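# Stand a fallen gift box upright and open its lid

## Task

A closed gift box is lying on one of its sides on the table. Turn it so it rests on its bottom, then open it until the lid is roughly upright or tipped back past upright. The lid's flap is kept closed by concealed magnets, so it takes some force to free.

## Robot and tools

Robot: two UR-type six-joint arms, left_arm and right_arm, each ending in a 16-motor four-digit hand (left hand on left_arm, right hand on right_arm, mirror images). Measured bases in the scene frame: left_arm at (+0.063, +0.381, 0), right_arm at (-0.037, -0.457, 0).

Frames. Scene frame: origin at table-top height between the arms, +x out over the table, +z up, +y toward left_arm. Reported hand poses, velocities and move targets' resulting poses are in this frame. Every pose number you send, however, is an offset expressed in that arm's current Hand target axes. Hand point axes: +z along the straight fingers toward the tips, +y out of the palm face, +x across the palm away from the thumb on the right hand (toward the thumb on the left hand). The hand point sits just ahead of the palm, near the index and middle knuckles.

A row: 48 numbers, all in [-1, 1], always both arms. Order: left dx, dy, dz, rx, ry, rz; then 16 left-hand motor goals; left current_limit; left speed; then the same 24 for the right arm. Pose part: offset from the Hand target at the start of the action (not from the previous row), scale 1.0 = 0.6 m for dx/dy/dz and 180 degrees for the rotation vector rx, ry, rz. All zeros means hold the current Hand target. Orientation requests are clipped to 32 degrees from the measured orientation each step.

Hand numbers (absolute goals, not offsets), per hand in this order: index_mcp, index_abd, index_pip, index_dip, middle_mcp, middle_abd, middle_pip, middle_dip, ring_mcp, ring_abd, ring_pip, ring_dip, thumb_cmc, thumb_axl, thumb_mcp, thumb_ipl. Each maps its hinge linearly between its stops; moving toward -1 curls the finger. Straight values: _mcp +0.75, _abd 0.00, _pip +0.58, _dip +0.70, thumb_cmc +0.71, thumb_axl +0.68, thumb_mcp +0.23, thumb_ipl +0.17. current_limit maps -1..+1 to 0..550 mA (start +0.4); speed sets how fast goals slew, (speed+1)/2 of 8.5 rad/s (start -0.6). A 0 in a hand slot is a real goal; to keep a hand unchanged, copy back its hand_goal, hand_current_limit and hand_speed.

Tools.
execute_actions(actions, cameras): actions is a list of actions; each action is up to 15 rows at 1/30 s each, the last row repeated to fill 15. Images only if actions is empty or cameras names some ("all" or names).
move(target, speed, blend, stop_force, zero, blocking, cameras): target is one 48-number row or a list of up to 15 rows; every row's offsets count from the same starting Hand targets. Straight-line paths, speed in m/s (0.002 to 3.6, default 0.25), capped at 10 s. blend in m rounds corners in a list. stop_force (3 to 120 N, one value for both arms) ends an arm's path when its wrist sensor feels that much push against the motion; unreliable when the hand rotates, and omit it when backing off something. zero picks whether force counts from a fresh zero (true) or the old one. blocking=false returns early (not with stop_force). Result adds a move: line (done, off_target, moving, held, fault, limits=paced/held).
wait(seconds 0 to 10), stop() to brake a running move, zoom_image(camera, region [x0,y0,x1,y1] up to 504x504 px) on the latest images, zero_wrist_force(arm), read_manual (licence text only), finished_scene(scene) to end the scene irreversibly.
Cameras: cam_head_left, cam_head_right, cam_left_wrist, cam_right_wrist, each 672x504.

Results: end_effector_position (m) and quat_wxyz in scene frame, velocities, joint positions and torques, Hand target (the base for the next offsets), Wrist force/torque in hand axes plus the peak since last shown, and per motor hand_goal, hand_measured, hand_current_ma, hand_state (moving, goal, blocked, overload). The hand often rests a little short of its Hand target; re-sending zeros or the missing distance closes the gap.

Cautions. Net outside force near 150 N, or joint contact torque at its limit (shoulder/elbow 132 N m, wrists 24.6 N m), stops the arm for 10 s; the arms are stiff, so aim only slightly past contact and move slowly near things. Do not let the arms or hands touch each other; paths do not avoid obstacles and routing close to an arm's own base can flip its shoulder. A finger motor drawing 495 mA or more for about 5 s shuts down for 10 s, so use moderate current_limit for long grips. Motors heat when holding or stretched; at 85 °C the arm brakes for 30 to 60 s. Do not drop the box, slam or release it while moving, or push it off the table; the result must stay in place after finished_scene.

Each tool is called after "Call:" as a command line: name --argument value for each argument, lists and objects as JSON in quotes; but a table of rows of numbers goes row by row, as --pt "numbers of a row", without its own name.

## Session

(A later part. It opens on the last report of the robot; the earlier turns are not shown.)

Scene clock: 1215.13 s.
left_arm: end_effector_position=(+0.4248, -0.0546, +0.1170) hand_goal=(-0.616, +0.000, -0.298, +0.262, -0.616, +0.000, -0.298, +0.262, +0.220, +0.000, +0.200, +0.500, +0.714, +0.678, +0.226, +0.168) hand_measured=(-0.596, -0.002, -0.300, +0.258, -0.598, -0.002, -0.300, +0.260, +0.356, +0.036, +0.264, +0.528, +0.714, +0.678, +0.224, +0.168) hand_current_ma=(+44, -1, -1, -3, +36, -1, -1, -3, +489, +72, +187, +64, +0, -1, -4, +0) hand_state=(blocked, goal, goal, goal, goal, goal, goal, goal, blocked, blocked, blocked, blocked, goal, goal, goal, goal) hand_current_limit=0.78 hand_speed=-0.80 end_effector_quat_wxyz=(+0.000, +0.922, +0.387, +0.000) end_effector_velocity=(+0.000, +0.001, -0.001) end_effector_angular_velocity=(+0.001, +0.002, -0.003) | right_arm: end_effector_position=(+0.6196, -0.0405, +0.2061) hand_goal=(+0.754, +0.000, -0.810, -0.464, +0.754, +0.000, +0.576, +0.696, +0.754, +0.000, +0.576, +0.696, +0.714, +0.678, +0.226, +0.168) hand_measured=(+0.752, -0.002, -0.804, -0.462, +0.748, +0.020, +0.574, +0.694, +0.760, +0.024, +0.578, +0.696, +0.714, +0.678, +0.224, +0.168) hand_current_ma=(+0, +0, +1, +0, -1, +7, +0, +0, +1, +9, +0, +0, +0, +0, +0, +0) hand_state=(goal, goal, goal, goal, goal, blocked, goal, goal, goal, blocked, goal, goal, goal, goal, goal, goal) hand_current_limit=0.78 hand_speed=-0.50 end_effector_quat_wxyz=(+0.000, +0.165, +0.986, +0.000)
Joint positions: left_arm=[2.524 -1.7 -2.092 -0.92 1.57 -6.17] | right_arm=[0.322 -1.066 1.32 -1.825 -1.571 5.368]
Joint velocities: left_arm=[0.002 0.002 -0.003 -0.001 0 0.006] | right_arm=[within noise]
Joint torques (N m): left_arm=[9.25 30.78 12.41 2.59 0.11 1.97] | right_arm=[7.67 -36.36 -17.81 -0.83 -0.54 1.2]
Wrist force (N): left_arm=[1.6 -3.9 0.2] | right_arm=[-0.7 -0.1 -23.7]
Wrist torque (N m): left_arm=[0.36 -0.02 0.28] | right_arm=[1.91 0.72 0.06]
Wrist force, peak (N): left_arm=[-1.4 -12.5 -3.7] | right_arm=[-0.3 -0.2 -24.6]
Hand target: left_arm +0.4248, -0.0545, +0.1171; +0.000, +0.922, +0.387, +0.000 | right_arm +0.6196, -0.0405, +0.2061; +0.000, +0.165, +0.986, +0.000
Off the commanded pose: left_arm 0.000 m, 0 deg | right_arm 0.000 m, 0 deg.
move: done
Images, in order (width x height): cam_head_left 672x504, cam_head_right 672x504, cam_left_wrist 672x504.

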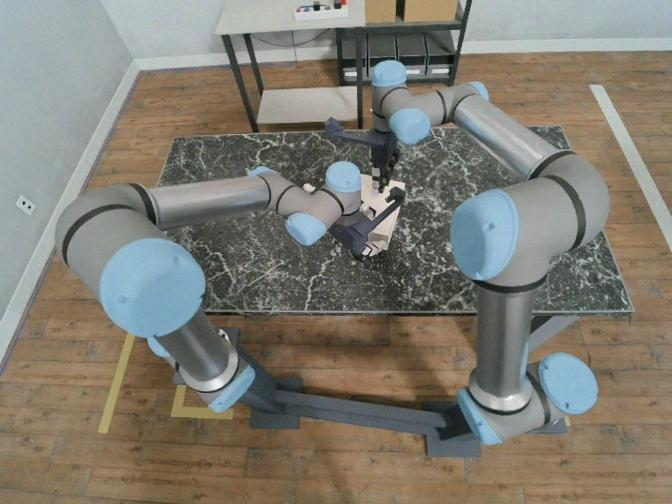

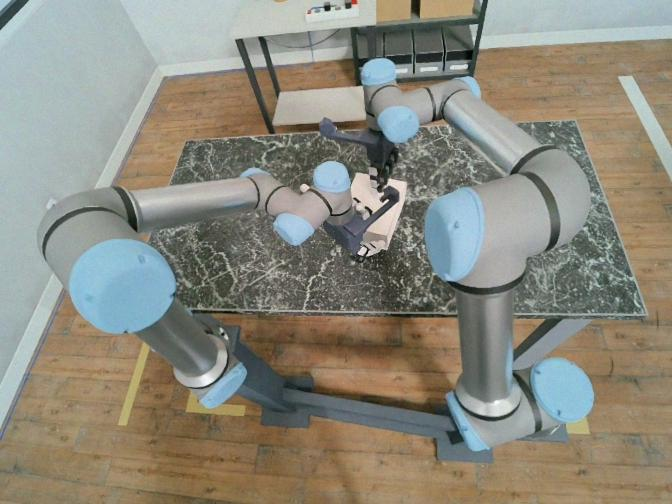

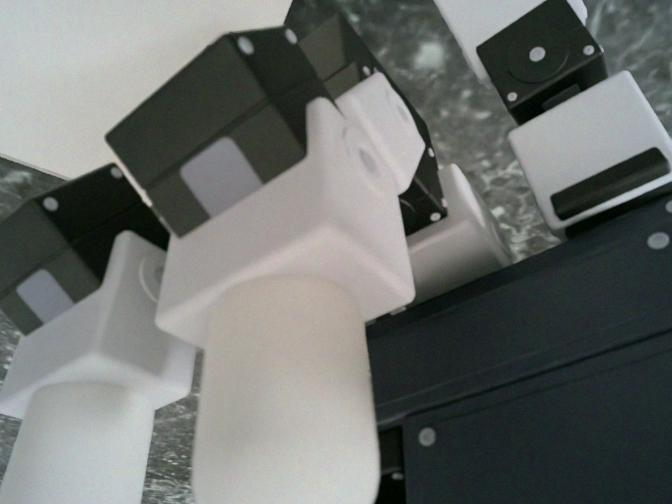

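Call:
move --target '[-0.0226,0.0108,0,0,0,0, -0.616,0,-0.299,0.261,-0.616,0,-0.299,0.261,0.22,0,0.2,0.5,0.714,0.678,0.226,0.168,0.78,-0.8, 0,0,0,0,0,0, 0.754,0,-0.81,-0.464,0.754,0,0.576,0.696,0.754,0,0.576,0.696,0.714,0.678,0.226,0.168,0.78,-0.5]' --speed 0.03 --cameras '["cam_head_right"]'

Call:
zoom_image --camera "cam_head_right" --region '[350, 185, 420, 270]'

Call:
move --target '[-0.0226,0.0108,0,0,0,0, -0.616,0,-0.299,0.261,-0.616,0,-0.299,0.261,0.22,0,0.2,0.5,0.714,0.678,0.226,0.168,0.78,-0.8, 0,0,0,0,0,0, 0.754,0,-0.81,-0.464,0.754,0,0.576,0.696,0.754,0,0.576,0.696,0.714,0.678,0.226,0.168,0.78,-0.5]' --speed 0.03 --cameras '["cam_head_right","cam_head_left"]'

Call:
zoom_image --camera "cam_head_right" --region '[350, 185, 420, 270]'

Scene clock: 1228.67 s.
left_arm: end_effector_position=(+0.4199, -0.0688, +0.1170) hand_goal=(-0.616, +0.000, -0.298, +0.262, -0.616, +0.000, -0.298, +0.262, +0.220, +0.000, +0.200, +0.500, +0.714, +0.678, +0.226, +0.168) hand_measured=(-0.596, -0.002, -0.300, +0.258, -0.598, -0.002, -0.300, +0.260, +0.320, -0.006, +0.260, +0.528, +0.714, +0.678, +0.224, +0.168) hand_current_ma=(+44, -1, -1, -3, +36, -1, -1, -3, +366, -6, +173, +61, +0, -1, -4, +0) hand_state=(blocked, goal, goal, goal, goal, goal, goal, goal, blocked, goal, blocked, blocked, goal, goal, goal, goal) hand_current_limit=0.78 hand_speed=-0.80 end_effector_quat_wxyz=(+0.000, +0.922, +0.387, +0.000) | right_arm: end_effector_position=(+0.6196, -0.0405, +0.2061) hand_goal=(+0.754, +0.000, -0.810, -0.464, +0.754, +0.000, +0.576, +0.696, +0.754, +0.000, +0.576, +0.696, +0.714, +0.678, +0.226, +0.168) hand_measured=(+0.752, -0.002, -0.804, -0.462, +0.748, +0.020, +0.574, +0.694, +0.762, +0.024, +0.580, +0.696, +0.714, +0.678, +0.224, +0.168) hand_current_ma=(+0, +0, +1, +0, -1, +7, +0, +0, +2, +10, +0, +0, +0, +0, +0, +0) hand_state=(goal, goal, goal, goal, goal, blocked, goal, goal, goal, blocked, goal, goal, goal, goal, goal, goal) hand_current_limit=0.78 hand_speed=-0.50 end_effector_quat_wxyz=(+0.000, +0.165, +0.986, +0.000)
Joint positions: left_arm=[2.494 -1.719 -2.069 -0.924 1.57 -6.199] | right_arm=[0.322 -1.066 1.32 -1.825 -1.571 5.368]
Joint torques (N m): left_arm=[9.7 33.12 12.16 2.44 0.38 2.03] | right_arm=[9.99 -35.17 -12.24 -0.68 -0.64 1.23]
Wrist force (N): left_arm=[-0.3 -1.0 1.5] | right_arm=[-0.7 -0.2 -24.0]
Wrist torque (N m): left_arm=[0.28 0.03 0.15] | right_arm=[1.94 0.77 0.06]
Wrist force, peak (N): left_arm=[3.3 -5.9 -0.9] | right_arm=[-0.8 0.0 -24.5]
Hand target: left_arm +0.4200, -0.0688, +0.1171; +0.000, +0.922, +0.387, +0.000 | right_arm +0.6196, -0.0405, +0.2061; +0.000, +0.165, +0.986, +0.000
Off the commanded pose: left_arm 0.000 m, 0 deg | right_arm 0.000 m, 0 deg.
move: done
Images, in order (width x height): cam_head_right 672x504.

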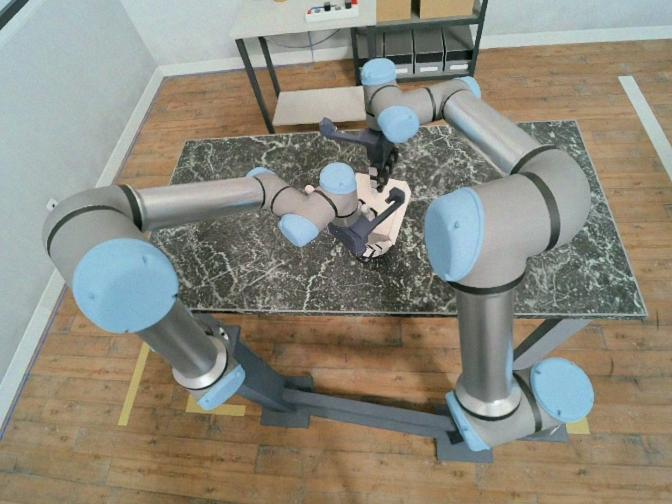

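Scaled by 5.929.

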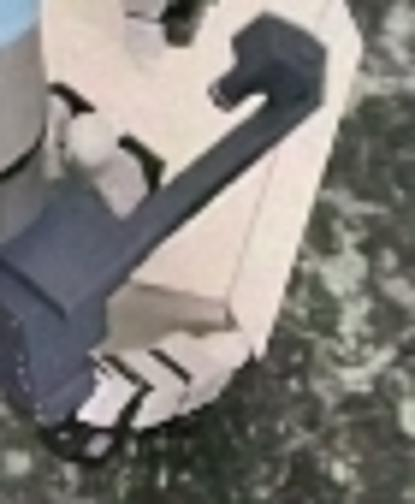

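Scene clock: 1229.47 s.
left_arm: end_effector_position=(+0.4150, -0.0831, +0.1171) hand_goal=(-0.616, +0.000, -0.298, +0.262, -0.616, +0.000, -0.298, +0.262, +0.220, +0.000, +0.200, +0.500, +0.714, +0.678, +0.226, +0.168) hand_measured=(-0.596, -0.002, -0.300, +0.258, -0.598, -0.002, -0.300, +0.260, +0.286, -0.004, +0.226, +0.502, +0.714, +0.678, +0.224, +0.168) hand_current_ma=(+44, -1, -1, -3, +36, -1, -1, -3, +212, -5, +59, +3, +0, -1, -4, +0) hand_state=(blocked, goal, goal, goal, goal, goal, goal, goal, blocked, goal, blocked, goal, goal, goal, goal, goal) hand_current_limit=0.78 hand_speed=-0.80 end_effector_quat_wxyz=(+0.000, +0.922, +0.387, +0.000) | right_arm: end_effector_position=(+0.6196, -0.0405, +0.2061) hand_goal=(+0.754, +0.000, -0.810, -0.464, +0.754, +0.000, +0.576, +0.696, +0.754, +0.000, +0.576, +0.696, +0.714, +0.678, +0.226, +0.168) hand_measured=(+0.752, -0.002, -0.804, -0.462, +0.748, +0.022, +0.574, +0.694, +0.762, +0.026, +0.580, +0.696, +0.714, +0.678, +0.224, +0.168) hand_current_ma=(+0, +0, +1, +0, -1, +8, +0, +0, +2, +10, +0, +0, +0, +0, +0, +0) hand_state=(goal, goal, goal, goal, goal, blocked, goal, goal, goal, blocked, goal, goal, goal, goal, goal, goal) hand_current_limit=0.78 hand_speed=-0.50 end_effector_quat_wxyz=(+0.000, +0.165, +0.986, +0.000)
Joint positions: left_arm=[2.465 -1.739 -2.044 -0.928 1.57 -6.229] | right_arm=[0.322 -1.066 1.32 -1.825 -1.571 5.368]
Joint torques (N m): left_arm=[8.55 33.03 10.95 1.67 0.54 2.08] | right_arm=[9.71 -34.61 -11.59 -0.73 -0.62 1.21]
Wrist force (N): left_arm=[-0.3 -1.8 0.4] | right_arm=[-0.4 -0.2 -23.3]
Wrist torque (N m): left_arm=[0.23 -0.03 0.20] | right_arm=[1.89 0.74 0.08]
Wrist force, peak (N): left_arm=[0.0 -5.1 -1.1] | right_arm=[-1.0 -0.2 -24.0]
Hand target: left_arm +0.4151, -0.0830, +0.1171; +0.000, +0.922, +0.387, +0.000 | right_arm +0.6196, -0.0405, +0.2061; +0.000, +0.165, +0.986, +0.000
Off the commanded pose: left_arm 0.000 m, 0 deg | right_arm 0.000 m, 0 deg.
move: done
Images, in order (width x height): cam_head_left 672x504, cam_head_right 672x504.

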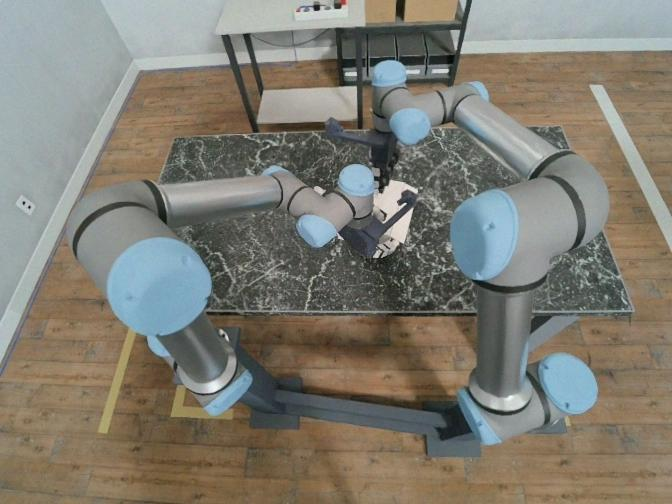

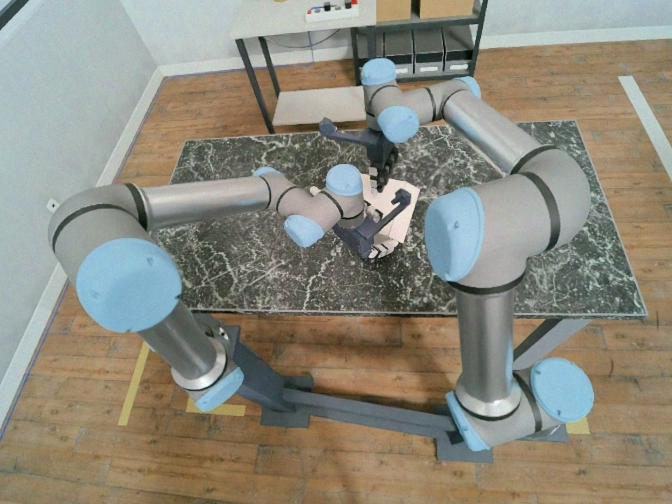

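Scaled by 5.929.

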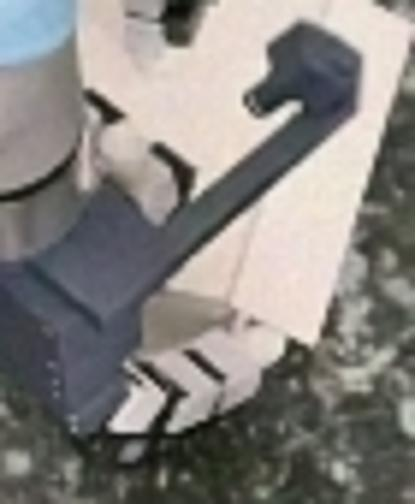

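Call:
move --pt "0.0415 0.0173 0 0 0 0 -0.616 0 -0.299 0.261 -0.616 0 -0.299 0.261 0.24 0 0.2 0.5 0.714 0.678 0.226 0.168 0.78 -0.8 0 0 -0.05 0 0 0 0.754 0 -0.81 -0.464 0.754 0 0.576 0.696 0.754 0 0.576 0.696 0.714 0.678 0.226 0.168 0.78 -0.5" --pt "0.0415 0.0173 -0.04 0 0 0 -0.616 0 -0.299 0.261 -0.616 0 -0.299 0.261 0.24 0 0.2 0.5 0.714 0.678 0.226 0.168 0.78 -0.8 0 0 -0.15 0 0 0 0.754 0 -0.81 -0.464 0.754 0 0.576 0.696 0.754 0 0.576 0.696 0.714 0.678 0.226 0.168 0.78 -0.5" --speed 0.05 --cameras '["cam_head_right","cam_head_left","cam_left_wrist"]'

Call:
zoom_image --camera "cam_head_right" --region '[340, 165, 430, 270]'

Call:
zoom_image --camera "cam_head_left" --region '[340, 165, 430, 270]'

Scene clock: 1267.27 s.
left_arm: end_effector_position=(+0.4399, -0.0725, +0.1412) hand_goal=(-0.616, +0.000, -0.298, +0.262, -0.616, +0.000, -0.298, +0.262, +0.240, +0.000, +0.200, +0.500, +0.714, +0.678, +0.226, +0.168) hand_measured=(-0.596, -0.002, -0.300, +0.258, -0.598, -0.002, -0.300, +0.260, +0.272, +0.000, +0.216, +0.504, +0.714, +0.678, +0.224, +0.168) hand_current_ma=(+44, -1, -1, -3, +36, -1, -1, -3, +79, +0, +32, +4, +0, -1, -4, +0) hand_state=(blocked, goal, goal, goal, goal, goal, goal, goal, blocked, goal, goal, goal, goal, goal, goal, goal) hand_current_limit=0.78 hand_speed=-0.80 end_effector_quat_wxyz=(+0.000, +0.922, +0.387, +0.000) | right_arm: end_effector_position=(+0.6196, -0.0404, +0.2963) hand_goal=(+0.754, +0.000, -0.810, -0.464, +0.754, +0.000, +0.576, +0.696, +0.754, +0.000, +0.576, +0.696, +0.714, +0.678, +0.226, +0.168) hand_measured=(+0.752, -0.002, -0.804, -0.462, +0.750, +0.002, +0.574, +0.694, +0.756, +0.004, +0.578, +0.696, +0.714, +0.678, +0.224, +0.168) hand_current_ma=(+0, +0, +1, +0, -1, +0, +0, +0, +0, +0, +0, +0, +0, +0, +0, +0) hand_state=(goal, goal, goal, goal, goal, goal, goal, goal, goal, goal, goal, goal, goal, goal, goal, goal) hand_current_limit=0.78 hand_speed=-0.50 end_effector_quat_wxyz=(+0.000, +0.165, +0.986, +0.000) end_effector_velocity=(+0.000, +0.000, -0.002) end_effector_angular_velocity=(+0.000, +0.000, +0.000)
Joint positions: left_arm=[2.514 -1.716 -1.998 -0.998 1.57 -6.179] | right_arm=[0.322 -1.099 1.137 -1.61 -1.571 5.368]
Joint velocities: left_arm=[within noise] | right_arm=[0 0.001 0.005 -0.006 0 -0.001]
Joint torques (N m): left_arm=[-8.45 17.51 13.39 5 -1.34 -1.27] | right_arm=[7.56 -36.4 -16.08 -3.59 1.16 1.57]
Wrist force (N): left_arm=[0.7 -0.3 0.4] | right_arm=[0.6 0.2 -0.8]
Wrist torque (N m): left_arm=[0.20 -0.05 0.12] | right_arm=[0.15 -0.04 0.23]
Wrist force, peak (N): left_arm=[-0.3 -2.0 0.2] | right_arm=[-0.3 0.1 -23.8]
Hand target: left_arm +0.4399, -0.0725, +0.1411; +0.000, +0.922, +0.387, +0.000 | right_arm +0.6196, -0.0405, +0.2961; +0.000, +0.165, +0.986, +0.000
Off the commanded pose: left_arm 0.000 m, 0 deg | right_arm 0.000 m, 0 deg.
move: done
Images, in order (width x height): cam_head_left 672x504, cam_head_right 672x504, cam_left_wrist 672x504.

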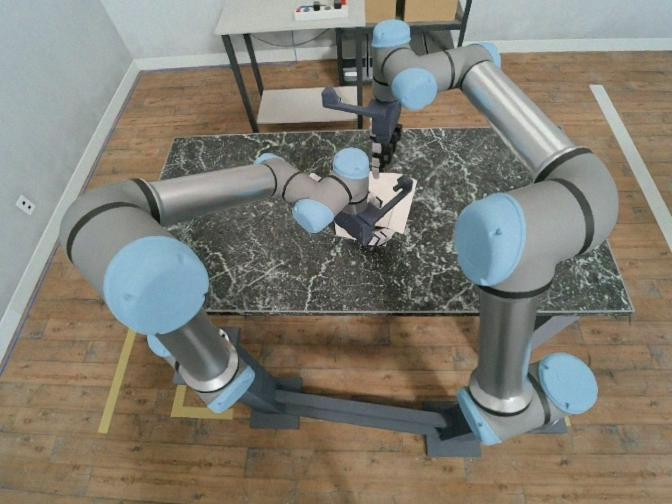

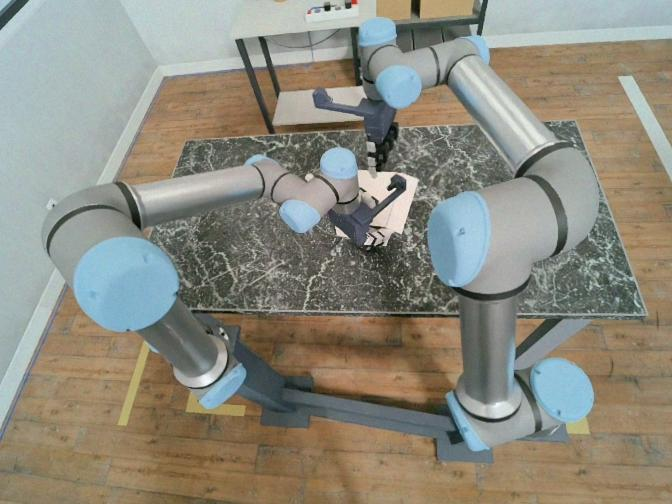

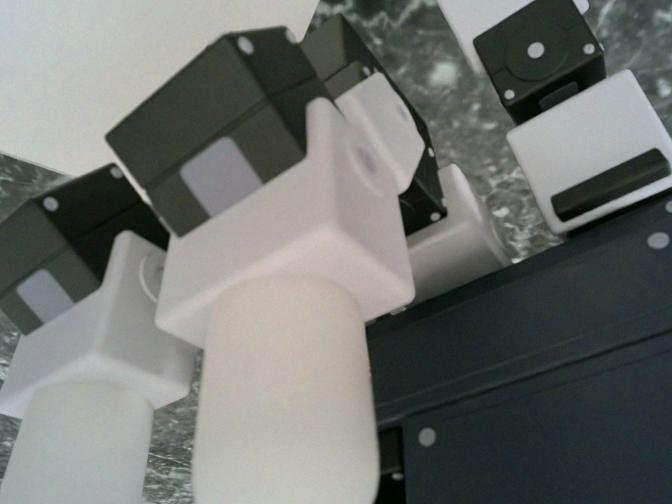

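Scaled by 4.800.

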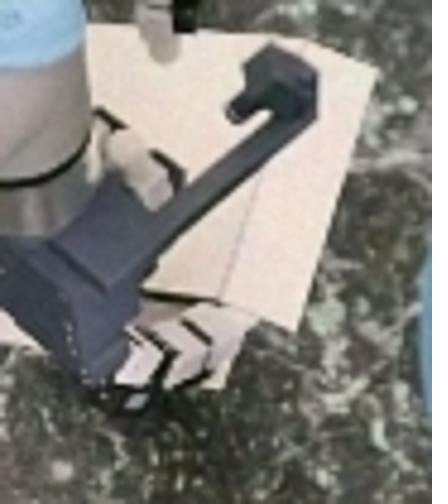

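Scaled by 4.800.

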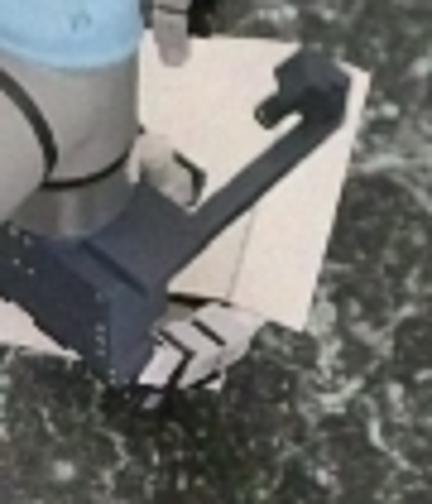

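Call:
move --pt "0 0 -0.083 0 0 0 -0.616 0 -0.299 0.261 -0.616 0 -0.299 0.261 0.24 0 0.2 0.5 0.714 0.678 0.226 0.168 0.78 -0.8 -0.0227 -0.2958 0 0 0 0 0.754 0 -0.81 -0.464 0.754 0 0.576 0.696 0.754 0 0.576 0.696 0.714 0.678 0.226 0.168 0.78 -0.5" --pt "0.03 -0.0143 -0.167 0 0 0 -0.616 0 -0.299 0.261 -0.616 0 -0.299 0.261 0.24 0 0.2 0.5 0.714 0.678 0.226 0.168 0.78 -0.8 -0.0227 -0.2958 0 0 0 0 0.754 0 -0.81 -0.464 0.754 0 0.576 0.696 0.754 0 0.576 0.696 0.714 0.678 0.226 0.168 0.78 -0.5" --speed '[0.15, 0.06]' --blend 0.01 --cameras '["all"]'

Call:
zoom_image --camera "cam_head_right" --region '[320, 150, 450, 270]'

Call:
zoom_image --camera "cam_head_left" --region '[320, 150, 450, 270]'

Scene clock: 1328.23 s.
left_arm: end_effector_position=(+0.4465, -0.0535, +0.2414) hand_goal=(-0.616, +0.000, -0.298, +0.262, -0.616, +0.000, -0.298, +0.262, +0.240, +0.000, +0.200, +0.500, +0.714, +0.678, +0.226, +0.168) hand_measured=(-0.596, -0.002, -0.300, +0.258, -0.600, -0.002, -0.300, +0.260, +0.272, +0.004, +0.216, +0.504, +0.714, +0.678, +0.224, +0.168) hand_current_ma=(+43, -1, -1, -3, +35, -1, -1, -3, +78, +5, +30, +4, +0, -1, -4, +0) hand_state=(goal, goal, goal, goal, goal, goal, goal, goal, blocked, goal, goal, goal, goal, goal, goal, goal) hand_current_limit=0.78 hand_speed=-0.80 end_effector_quat_wxyz=(+0.000, +0.922, +0.387, +0.000) | right_arm: end_effector_position=(+0.5746, -0.2127, +0.2961) hand_goal=(+0.754, +0.000, -0.810, -0.464, +0.754, +0.000, +0.576, +0.696, +0.754, +0.000, +0.576, +0.696, +0.714, +0.678, +0.226, +0.168) hand_measured=(+0.754, -0.002, -0.804, -0.462, +0.752, +0.002, +0.574, +0.694, +0.754, +0.004, +0.578, +0.696, +0.714, +0.678, +0.224, +0.168) hand_current_ma=(+0, +0, +1, +0, +0, +0, +0, +0, +0, +0, +0, +0, +0, +0, +0, +0) hand_state=(goal, goal, goal, goal, goal, goal, goal, goal, goal, goal, goal, goal, goal, goal, goal, goal) hand_current_limit=0.78 hand_speed=-0.50 end_effector_quat_wxyz=(+0.000, +0.165, +0.986, +0.000)
Joint positions: left_arm=[2.553 -1.583 -1.861 -1.268 1.57 -6.14] | right_arm=[0.066 -1.371 1.508 -1.707 -1.571 5.112]
Joint torques (N m): left_arm=[-10.51 14.06 14.75 4.87 -0.8 -2.01] | right_arm=[10.93 -22.62 -31.72 -1.26 -0.55 -1.67]
Wrist force (N): left_arm=[0.4 -0.1 0.4] | right_arm=[0.9 0.2 -0.4]
Wrist torque (N m): left_arm=[0.21 -0.03 0.02] | right_arm=[0.15 -0.13 0.04]
Wrist force, peak (N): left_arm=[1.3 0.5 0.9] | right_arm=[1.0 1.6 -0.4]
Hand target: left_arm +0.4464, -0.0536, +0.2413; +0.000, +0.922, +0.387, +0.000 | right_arm +0.5746, -0.2127, +0.2961; +0.000, +0.165, +0.986, +0.000
Off the commanded pose: left_arm 0.000 m, 0 deg | right_arm 0.000 m, 0 deg.
move: done

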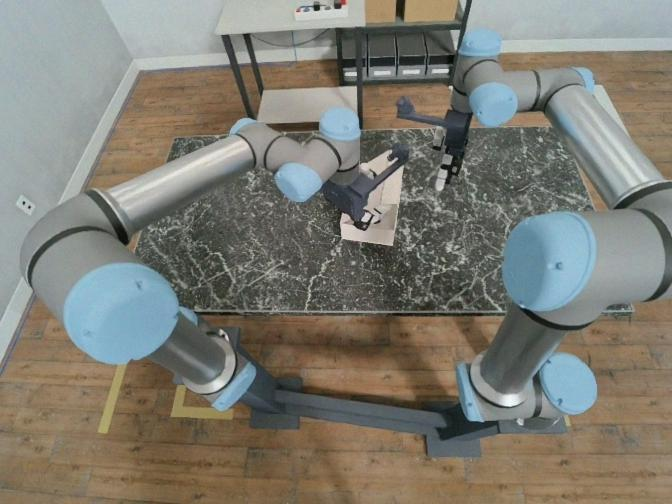

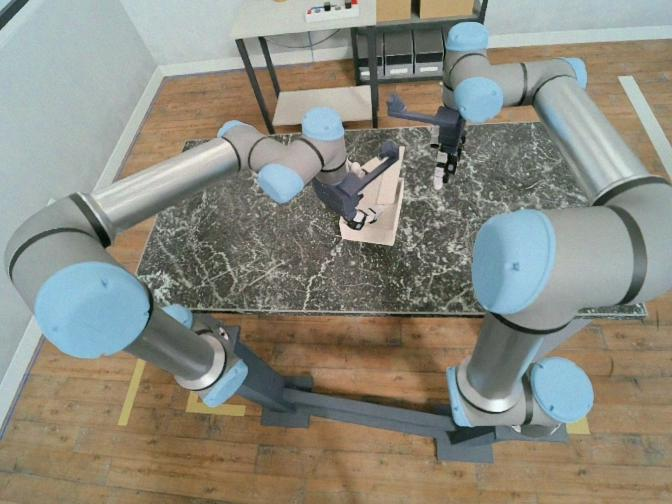

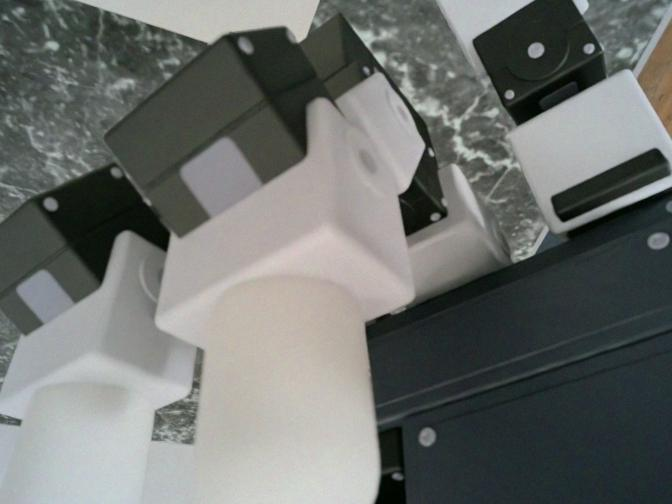

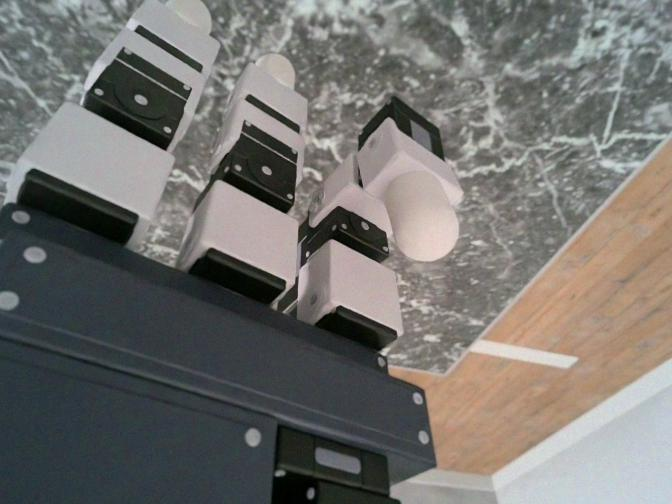

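Scaled by 3.877.

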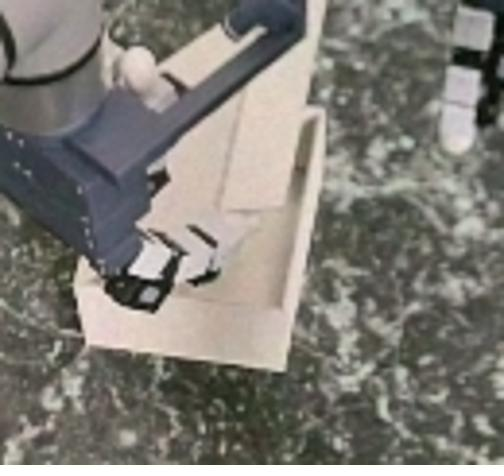

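Scaled by 3.877.

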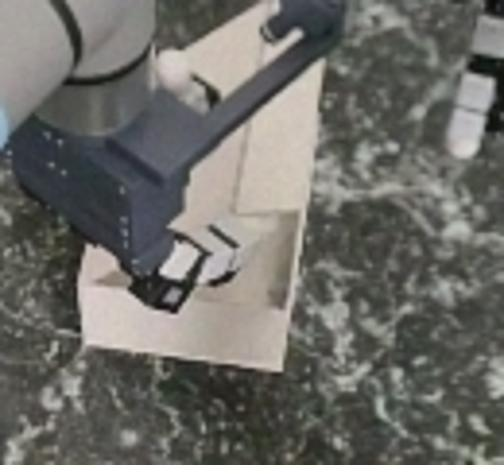

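Call:
move --pt "0.0586 -0.044 -0.07 0 0 0 -0.616 0 -0.299 0.261 -0.616 0 -0.299 0.261 0.24 0 0.2 0.5 0.714 0.678 0.226 0.168 0.78 -0.8 0 0 0 0 0 0 0.754 0 -0.81 -0.464 0.754 0 0.576 0.696 0.754 0 0.576 0.696 0.714 0.678 0.226 0.168 0.78 -0.5" --pt "0.1239 -0.0931 -0.1075 0 0 0 -0.616 0 -0.299 0.261 -0.616 0 -0.299 0.261 0.24 0 0.2 0.5 0.714 0.678 0.226 0.168 0.78 -0.8 0 0 0 0 0 0 0.754 0 -0.81 -0.464 0.754 0 0.576 0.696 0.754 0 0.576 0.696 0.714 0.678 0.226 0.168 0.78 -0.5" --speed 0.06 --blend 0.01 --cameras '["cam_head_left","cam_head_right","cam_left_wrist"]'

Call:
zoom_image --camera "cam_head_right" --region '[320, 150, 450, 270]'

Call:
zoom_image --camera "cam_head_left" --region '[320, 150, 450, 270]'

Scene clock: 1385.23 s.
left_arm: end_effector_position=(+0.4587, +0.0388, +0.3057) hand_goal=(-0.616, +0.000, -0.298, +0.262, -0.616, +0.000, -0.298, +0.262, +0.240, +0.000, +0.200, +0.500, +0.714, +0.678, +0.226, +0.168) hand_measured=(-0.596, -0.002, -0.300, +0.258, -0.600, -0.002, -0.300, +0.260, +0.266, +0.000, +0.214, +0.504, +0.714, +0.678, +0.224, +0.168) hand_current_ma=(+43, -1, -1, -3, +35, -1, -1, -3, +59, +0, +22, +4, +0, -1, -4, +0) hand_state=(goal, goal, goal, goal, goal, goal, goal, goal, moving, goal, moving, goal, goal, goal, goal, goal) hand_current_limit=0.78 hand_speed=-0.80 end_effector_quat_wxyz=(+0.000, +0.922, +0.387, +0.000) end_effector_velocity=(+0.000, -0.001, -0.002) end_effector_angular_velocity=(+0.000, +0.000, +0.002) | right_arm: end_effector_position=(+0.5746, -0.2127, +0.2961) hand_goal=(+0.754, +0.000, -0.810, -0.464, +0.754, +0.000, +0.576, +0.696, +0.754, +0.000, +0.576, +0.696, +0.714, +0.678, +0.226, +0.168) hand_measured=(+0.754, -0.002, -0.804, -0.462, +0.752, +0.002, +0.574, +0.694, +0.754, +0.004, +0.578, +0.696, +0.714, +0.678, +0.224, +0.168) hand_current_ma=(+0, +0, +1, +0, +0, +0, +0, +0, +0, +0, +0, +0, +0, +0, +0, +0) hand_state=(goal, goal, goal, goal, goal, goal, goal, goal, goal, goal, goal, goal, goal, goal, goal, goal) hand_current_limit=0.78 hand_speed=-0.50 end_effector_quat_wxyz=(+0.000, +0.165, +0.986, +0.000)
Joint positions: left_arm=[2.744 -1.399 -1.86 -1.453 1.57 -5.949] | right_arm=[0.066 -1.371 1.508 -1.707 -1.571 5.112]
Joint velocities: left_arm=[-0.004 -0.003 -0.003 0.005 0 -0.006] | right_arm=[within noise]
Joint torques (N m): left_arm=[-10.03 5.97 20.32 4.74 -1.04 -2.11] | right_arm=[10.49 -23.17 -31.83 -1.24 -1.35 -1.94]
Wrist force (N): left_arm=[-0.1 -0.1 0.2] | right_arm=[1.1 0.3 -0.8]
Wrist torque (N m): left_arm=[0.19 -0.03 0.09] | right_arm=[0.19 -0.14 0.05]
Wrist force, peak (N): left_arm=[1.1 -0.4 0.3] | right_arm=[1.2 0.3 -0.9]
Hand target: left_arm +0.4587, +0.0387, +0.3057; +0.000, +0.922, +0.387, +0.000 | right_arm +0.5746, -0.2127, +0.2961; +0.000, +0.165, +0.986, +0.000
Off the commanded pose: left_arm 0.000 m, 0 deg | right_arm 0.000 m, 0 deg.
move: done
Images, in order (width x height): cam_head_left 672x504, cam_head_right 672x504, cam_left_wrist 672x504.

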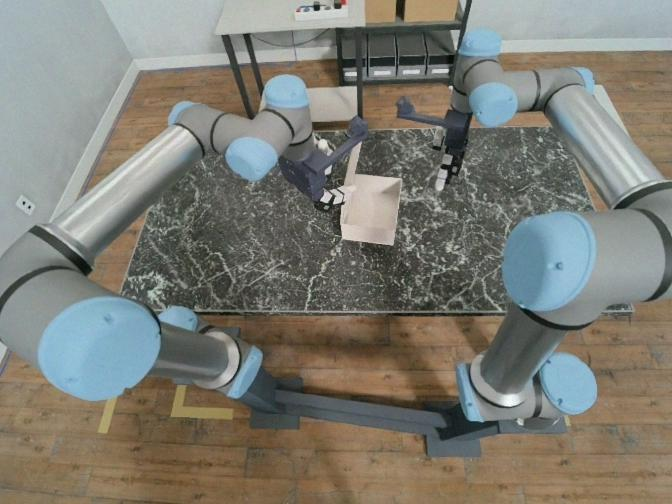

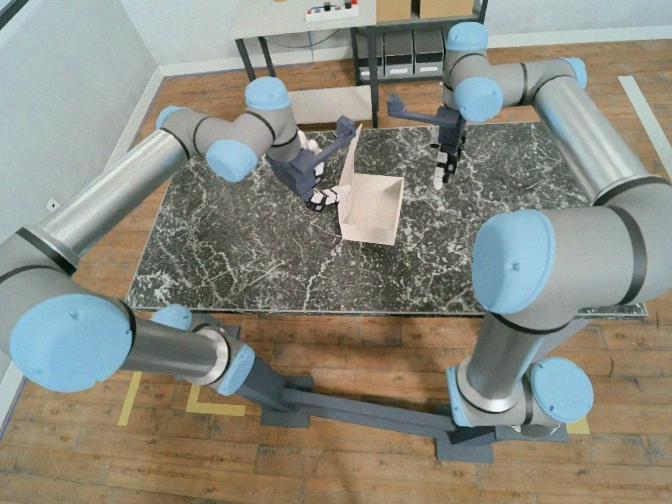

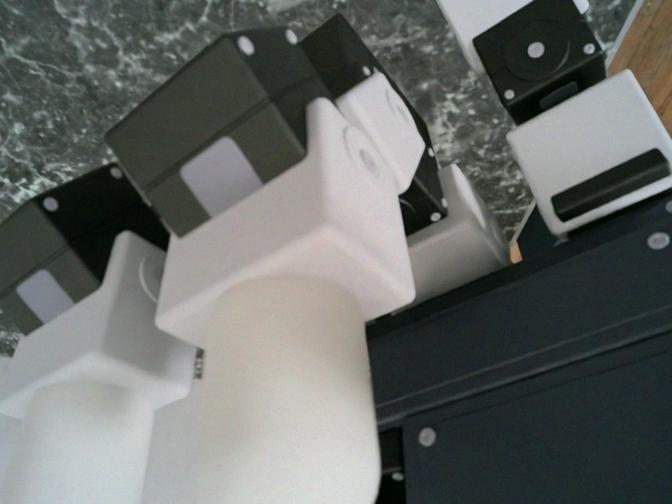

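Scaled by 3.877.

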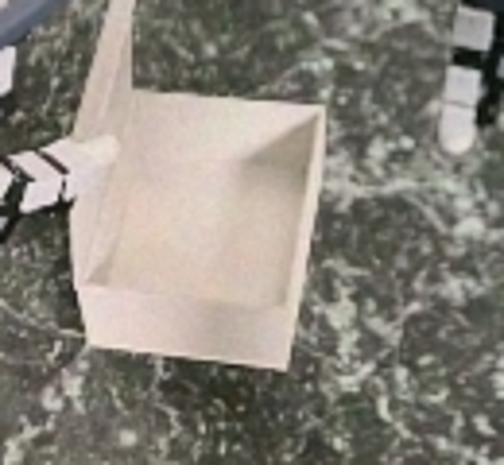

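Scaled by 3.877.

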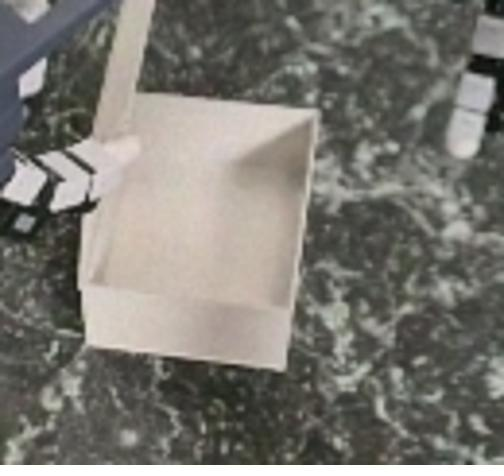

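Call:
move --target '[0.08,-0.06,-0.007,0,0,0, -0.616,0,-0.299,0.261,-0.616,0,-0.299,0.261,0.24,0,0.2,0.5,0.714,0.678,0.226,0.168,0.78,-0.8, 0,0,0,0,0,0, 0.754,0,-0.81,-0.464,0.754,0,0.576,0.696,0.754,0,0.576,0.696,0.714,0.678,0.226,0.168,0.78,-0.5]' --speed 0.05 --cameras '["cam_head_left","cam_head_right"]'

Call:
zoom_image --camera "cam_head_right" --region '[310, 120, 450, 260]'

Call:
zoom_image --camera "cam_head_left" --region '[310, 120, 450, 260]'

Scene clock: 1399.43 s.
left_arm: end_effector_position=(+0.4666, +0.0982, +0.3098) hand_goal=(-0.616, +0.000, -0.298, +0.262, -0.616, +0.000, -0.298, +0.262, +0.240, +0.000, +0.200, +0.500, +0.714, +0.678, +0.226, +0.168) hand_measured=(-0.596, -0.002, -0.300, +0.258, -0.600, -0.002, -0.300, +0.260, +0.254, +0.000, +0.206, +0.504, +0.714, +0.678, +0.224, +0.168) hand_current_ma=(+43, -1, -1, -3, +35, -1, -1, -3, +28, +0, +10, +4, +0, -1, -4, +0) hand_state=(goal, goal, goal, goal, goal, goal, goal, goal, goal, goal, goal, goal, goal, goal, goal, goal) hand_current_limit=0.78 hand_speed=-0.80 end_effector_quat_wxyz=(+0.000, +0.922, +0.387, +0.000) | right_arm: end_effector_position=(+0.5746, -0.2127, +0.2961) hand_goal=(+0.754, +0.000, -0.810, -0.464, +0.754, +0.000, +0.576, +0.696, +0.754, +0.000, +0.576, +0.696, +0.714, +0.678, +0.226, +0.168) hand_measured=(+0.754, -0.002, -0.804, -0.462, +0.752, +0.002, +0.574, +0.694, +0.754, +0.004, +0.578, +0.696, +0.714, +0.678, +0.224, +0.168) hand_current_ma=(+0, +0, +1, +0, +0, +0, +0, +0, +0, +0, +0, +0, +0, +0, +0, +0) hand_state=(goal, goal, goal, goal, goal, goal, goal, goal, goal, goal, goal, goal, goal, goal, goal, goal) hand_current_limit=0.78 hand_speed=-0.50 end_effector_quat_wxyz=(+0.000, +0.165, +0.986, +0.000)
Joint positions: left_arm=[2.89 -1.316 -1.914 -1.483 1.57 -5.803] | right_arm=[0.066 -1.371 1.508 -1.707 -1.571 5.112]
Joint torques (N m): left_arm=[-10.55 3.28 27.01 4.29 -0.86 -1.77] | right_arm=[10.99 -23.33 -31.55 -1.17 -1.35 -1.95]
Wrist force (N): left_arm=[0.6 -0.1 0.0] | right_arm=[1.0 0.1 -0.7]
Wrist torque (N m): left_arm=[0.16 -0.10 0.17] | right_arm=[0.15 -0.13 0.04]
Wrist force, peak (N): left_arm=[0.8 0.0 0.2] | right_arm=[1.3 0.3 -0.8]
Hand target: left_arm +0.4666, +0.0981, +0.3099; +0.000, +0.922, +0.387, +0.000 | right_arm +0.5746, -0.2127, +0.2961; +0.000, +0.165, +0.986, +0.000
Off the commanded pose: left_arm 0.000 m, 0 deg | right_arm 0.000 m, 0 deg.
move: done
Images, in order (width x height): cam_head_left 672x504, cam_head_right 672x504.

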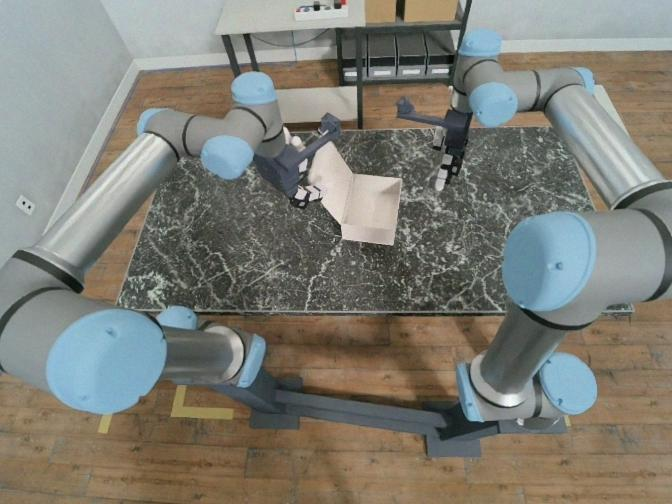

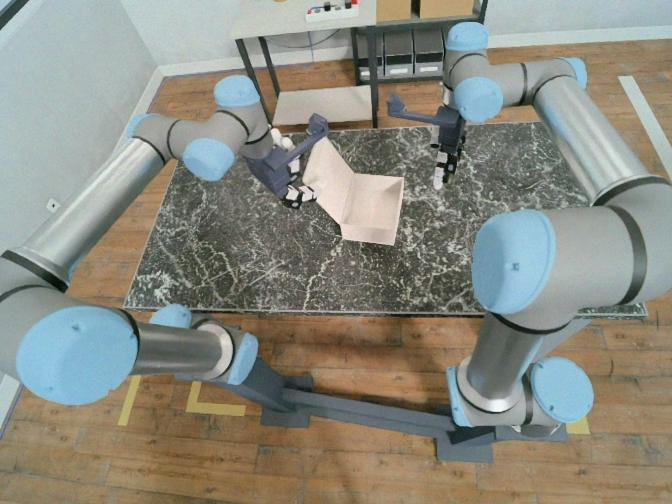

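Scaled by 3.600.

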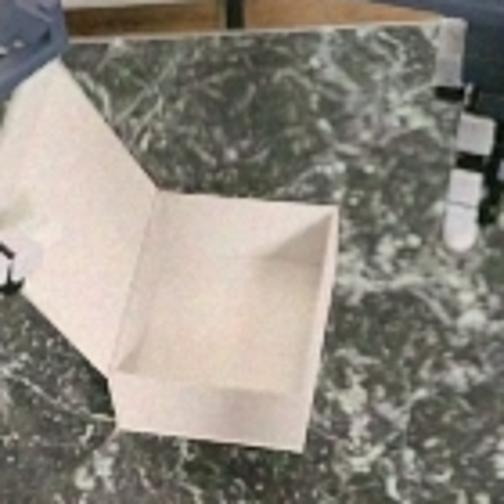

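Scaled by 3.600.

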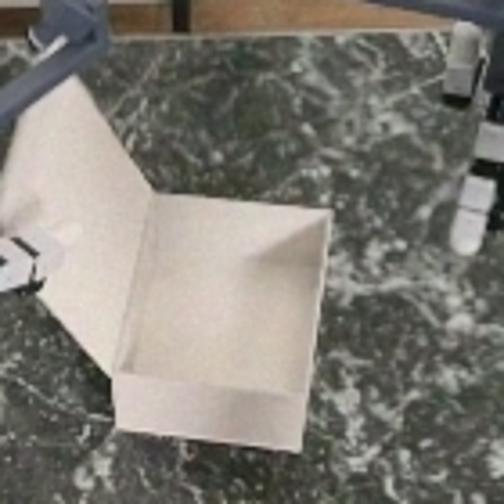

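Call:
move --target '[-0.08,-0.12,0,0,0,0, -0.616,0,-0.299,0.261,-0.616,0,-0.299,0.261,0.4,0,0.3,0.55,0.714,0.678,0.226,0.168,0.4,-0.8, 0,0,0,0,0,0, 0.754,0,-0.81,-0.464,0.754,0,0.576,0.696,0.754,0,0.576,0.696,0.714,0.678,0.226,0.168,0.4,-0.5]' --speed 0.08 --cameras '["cam_head_left","cam_head_right"]'

Call:
zoom_image --camera "cam_head_right" --region '[290, 120, 450, 260]'

Call:
zoom_image --camera "cam_head_left" --region '[290, 120, 450, 260]'

Scene clock: 1408.80 s.
left_arm: end_effector_position=(+0.3816, +0.1143, +0.3098) hand_goal=(-0.616, +0.000, -0.298, +0.262, -0.616, +0.000, -0.298, +0.262, +0.400, +0.000, +0.300, +0.550, +0.714, +0.678, +0.226, +0.168) hand_measured=(-0.596, -0.002, -0.300, +0.258, -0.600, -0.002, -0.300, +0.260, +0.402, +0.000, +0.300, +0.548, +0.714, +0.678, +0.224, +0.168) hand_current_ma=(+43, -1, -1, -3, +35, -1, -1, -3, +2, +0, -1, -3, +0, -1, -4, +0) hand_state=(goal, goal, goal, goal, goal, goal, goal, goal, goal, goal, goal, goal, goal, goal, goal, goal) hand_current_limit=0.40 hand_speed=-0.80 end_effector_quat_wxyz=(+0.000, +0.922, +0.387, +0.000) | right_arm: end_effector_position=(+0.5746, -0.2127, +0.2961) hand_goal=(+0.754, +0.000, -0.810, -0.464, +0.754, +0.000, +0.576, +0.696, +0.754, +0.000, +0.576, +0.696, +0.714, +0.678, +0.226, +0.168) hand_measured=(+0.754, -0.002, -0.804, -0.462, +0.752, +0.002, +0.574, +0.694, +0.754, +0.004, +0.578, +0.696, +0.714, +0.678, +0.224, +0.168) hand_current_ma=(+0, +0, +1, +0, +0, +0, +0, +0, +0, +0, +0, +0, +0, +0, +0, +0) hand_state=(goal, goal, goal, goal, goal, goal, goal, goal, goal, goal, goal, goal, goal, goal, goal, goal) hand_current_limit=0.40 hand_speed=-0.50 end_effector_quat_wxyz=(+0.000, +0.165, +0.986, +0.000)
Joint positions: left_arm=[2.859 -1.106 -2.043 -1.563 1.57 -5.834] | right_arm=[0.066 -1.371 1.508 -1.707 -1.571 5.112]
Joint torques (N m): left_arm=[8.75 -4.35 27.43 4.72 0.03 2.12] | right_arm=[10.84 -23.13 -32.31 -1.21 -1.2 -1.93]
Wrist force (N): left_arm=[0.3 0.4 -0.3] | right_arm=[1.0 0.2 -0.6]
Wrist torque (N m): left_arm=[0.23 -0.07 0.10] | right_arm=[0.17 -0.14 0.05]
Wrist force, peak (N): left_arm=[1.2 1.2 -0.3] | right_arm=[1.4 0.1 -0.7]
Hand target: left_arm +0.3816, +0.1144, +0.3099; +0.000, +0.922, +0.387, +0.000 | right_arm +0.5746, -0.2127, +0.2961; +0.000, +0.165, +0.986, +0.000
Off the commanded pose: left_arm 0.000 m, 0 deg | right_arm 0.000 m, 0 deg.
move: done
Images, in order (width x height): cam_head_left 672x504, cam_head_right 672x504.

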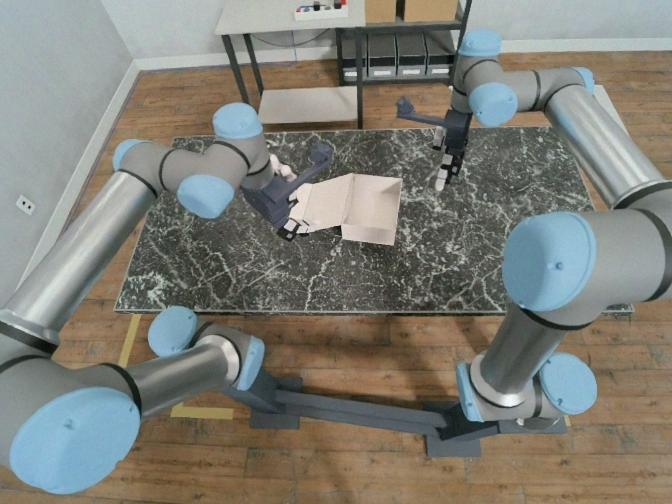

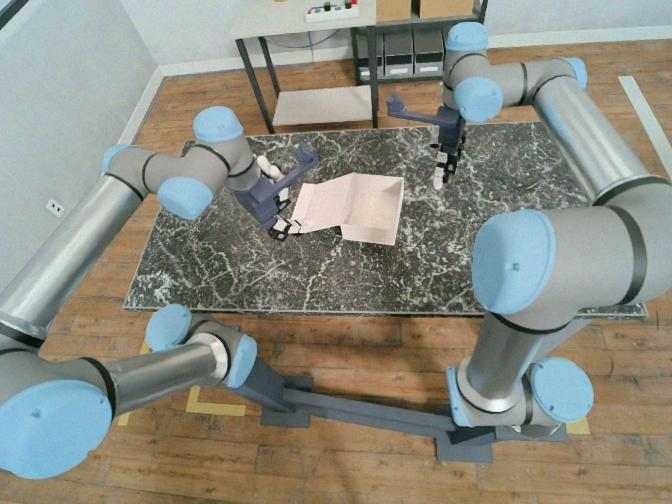

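Scaled by 3.150.

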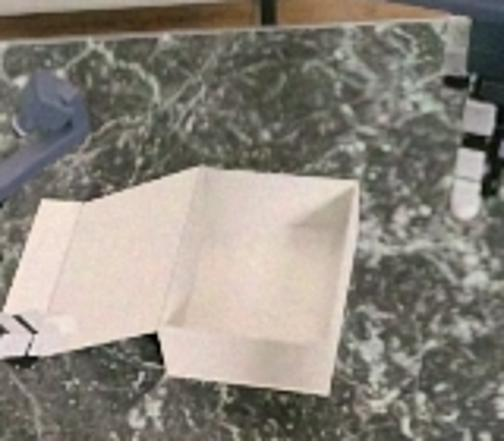

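Scaled by 3.150.

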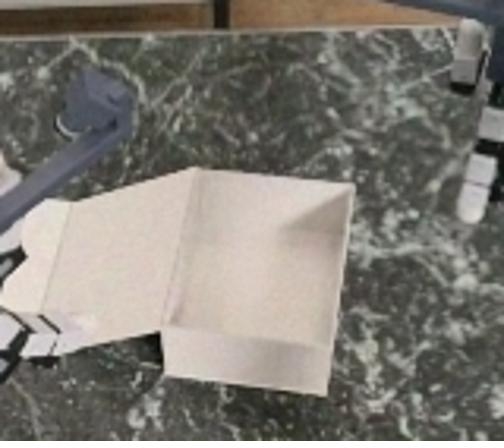

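Call:
finished_scene --scene 1

The scene is finished: the task was done.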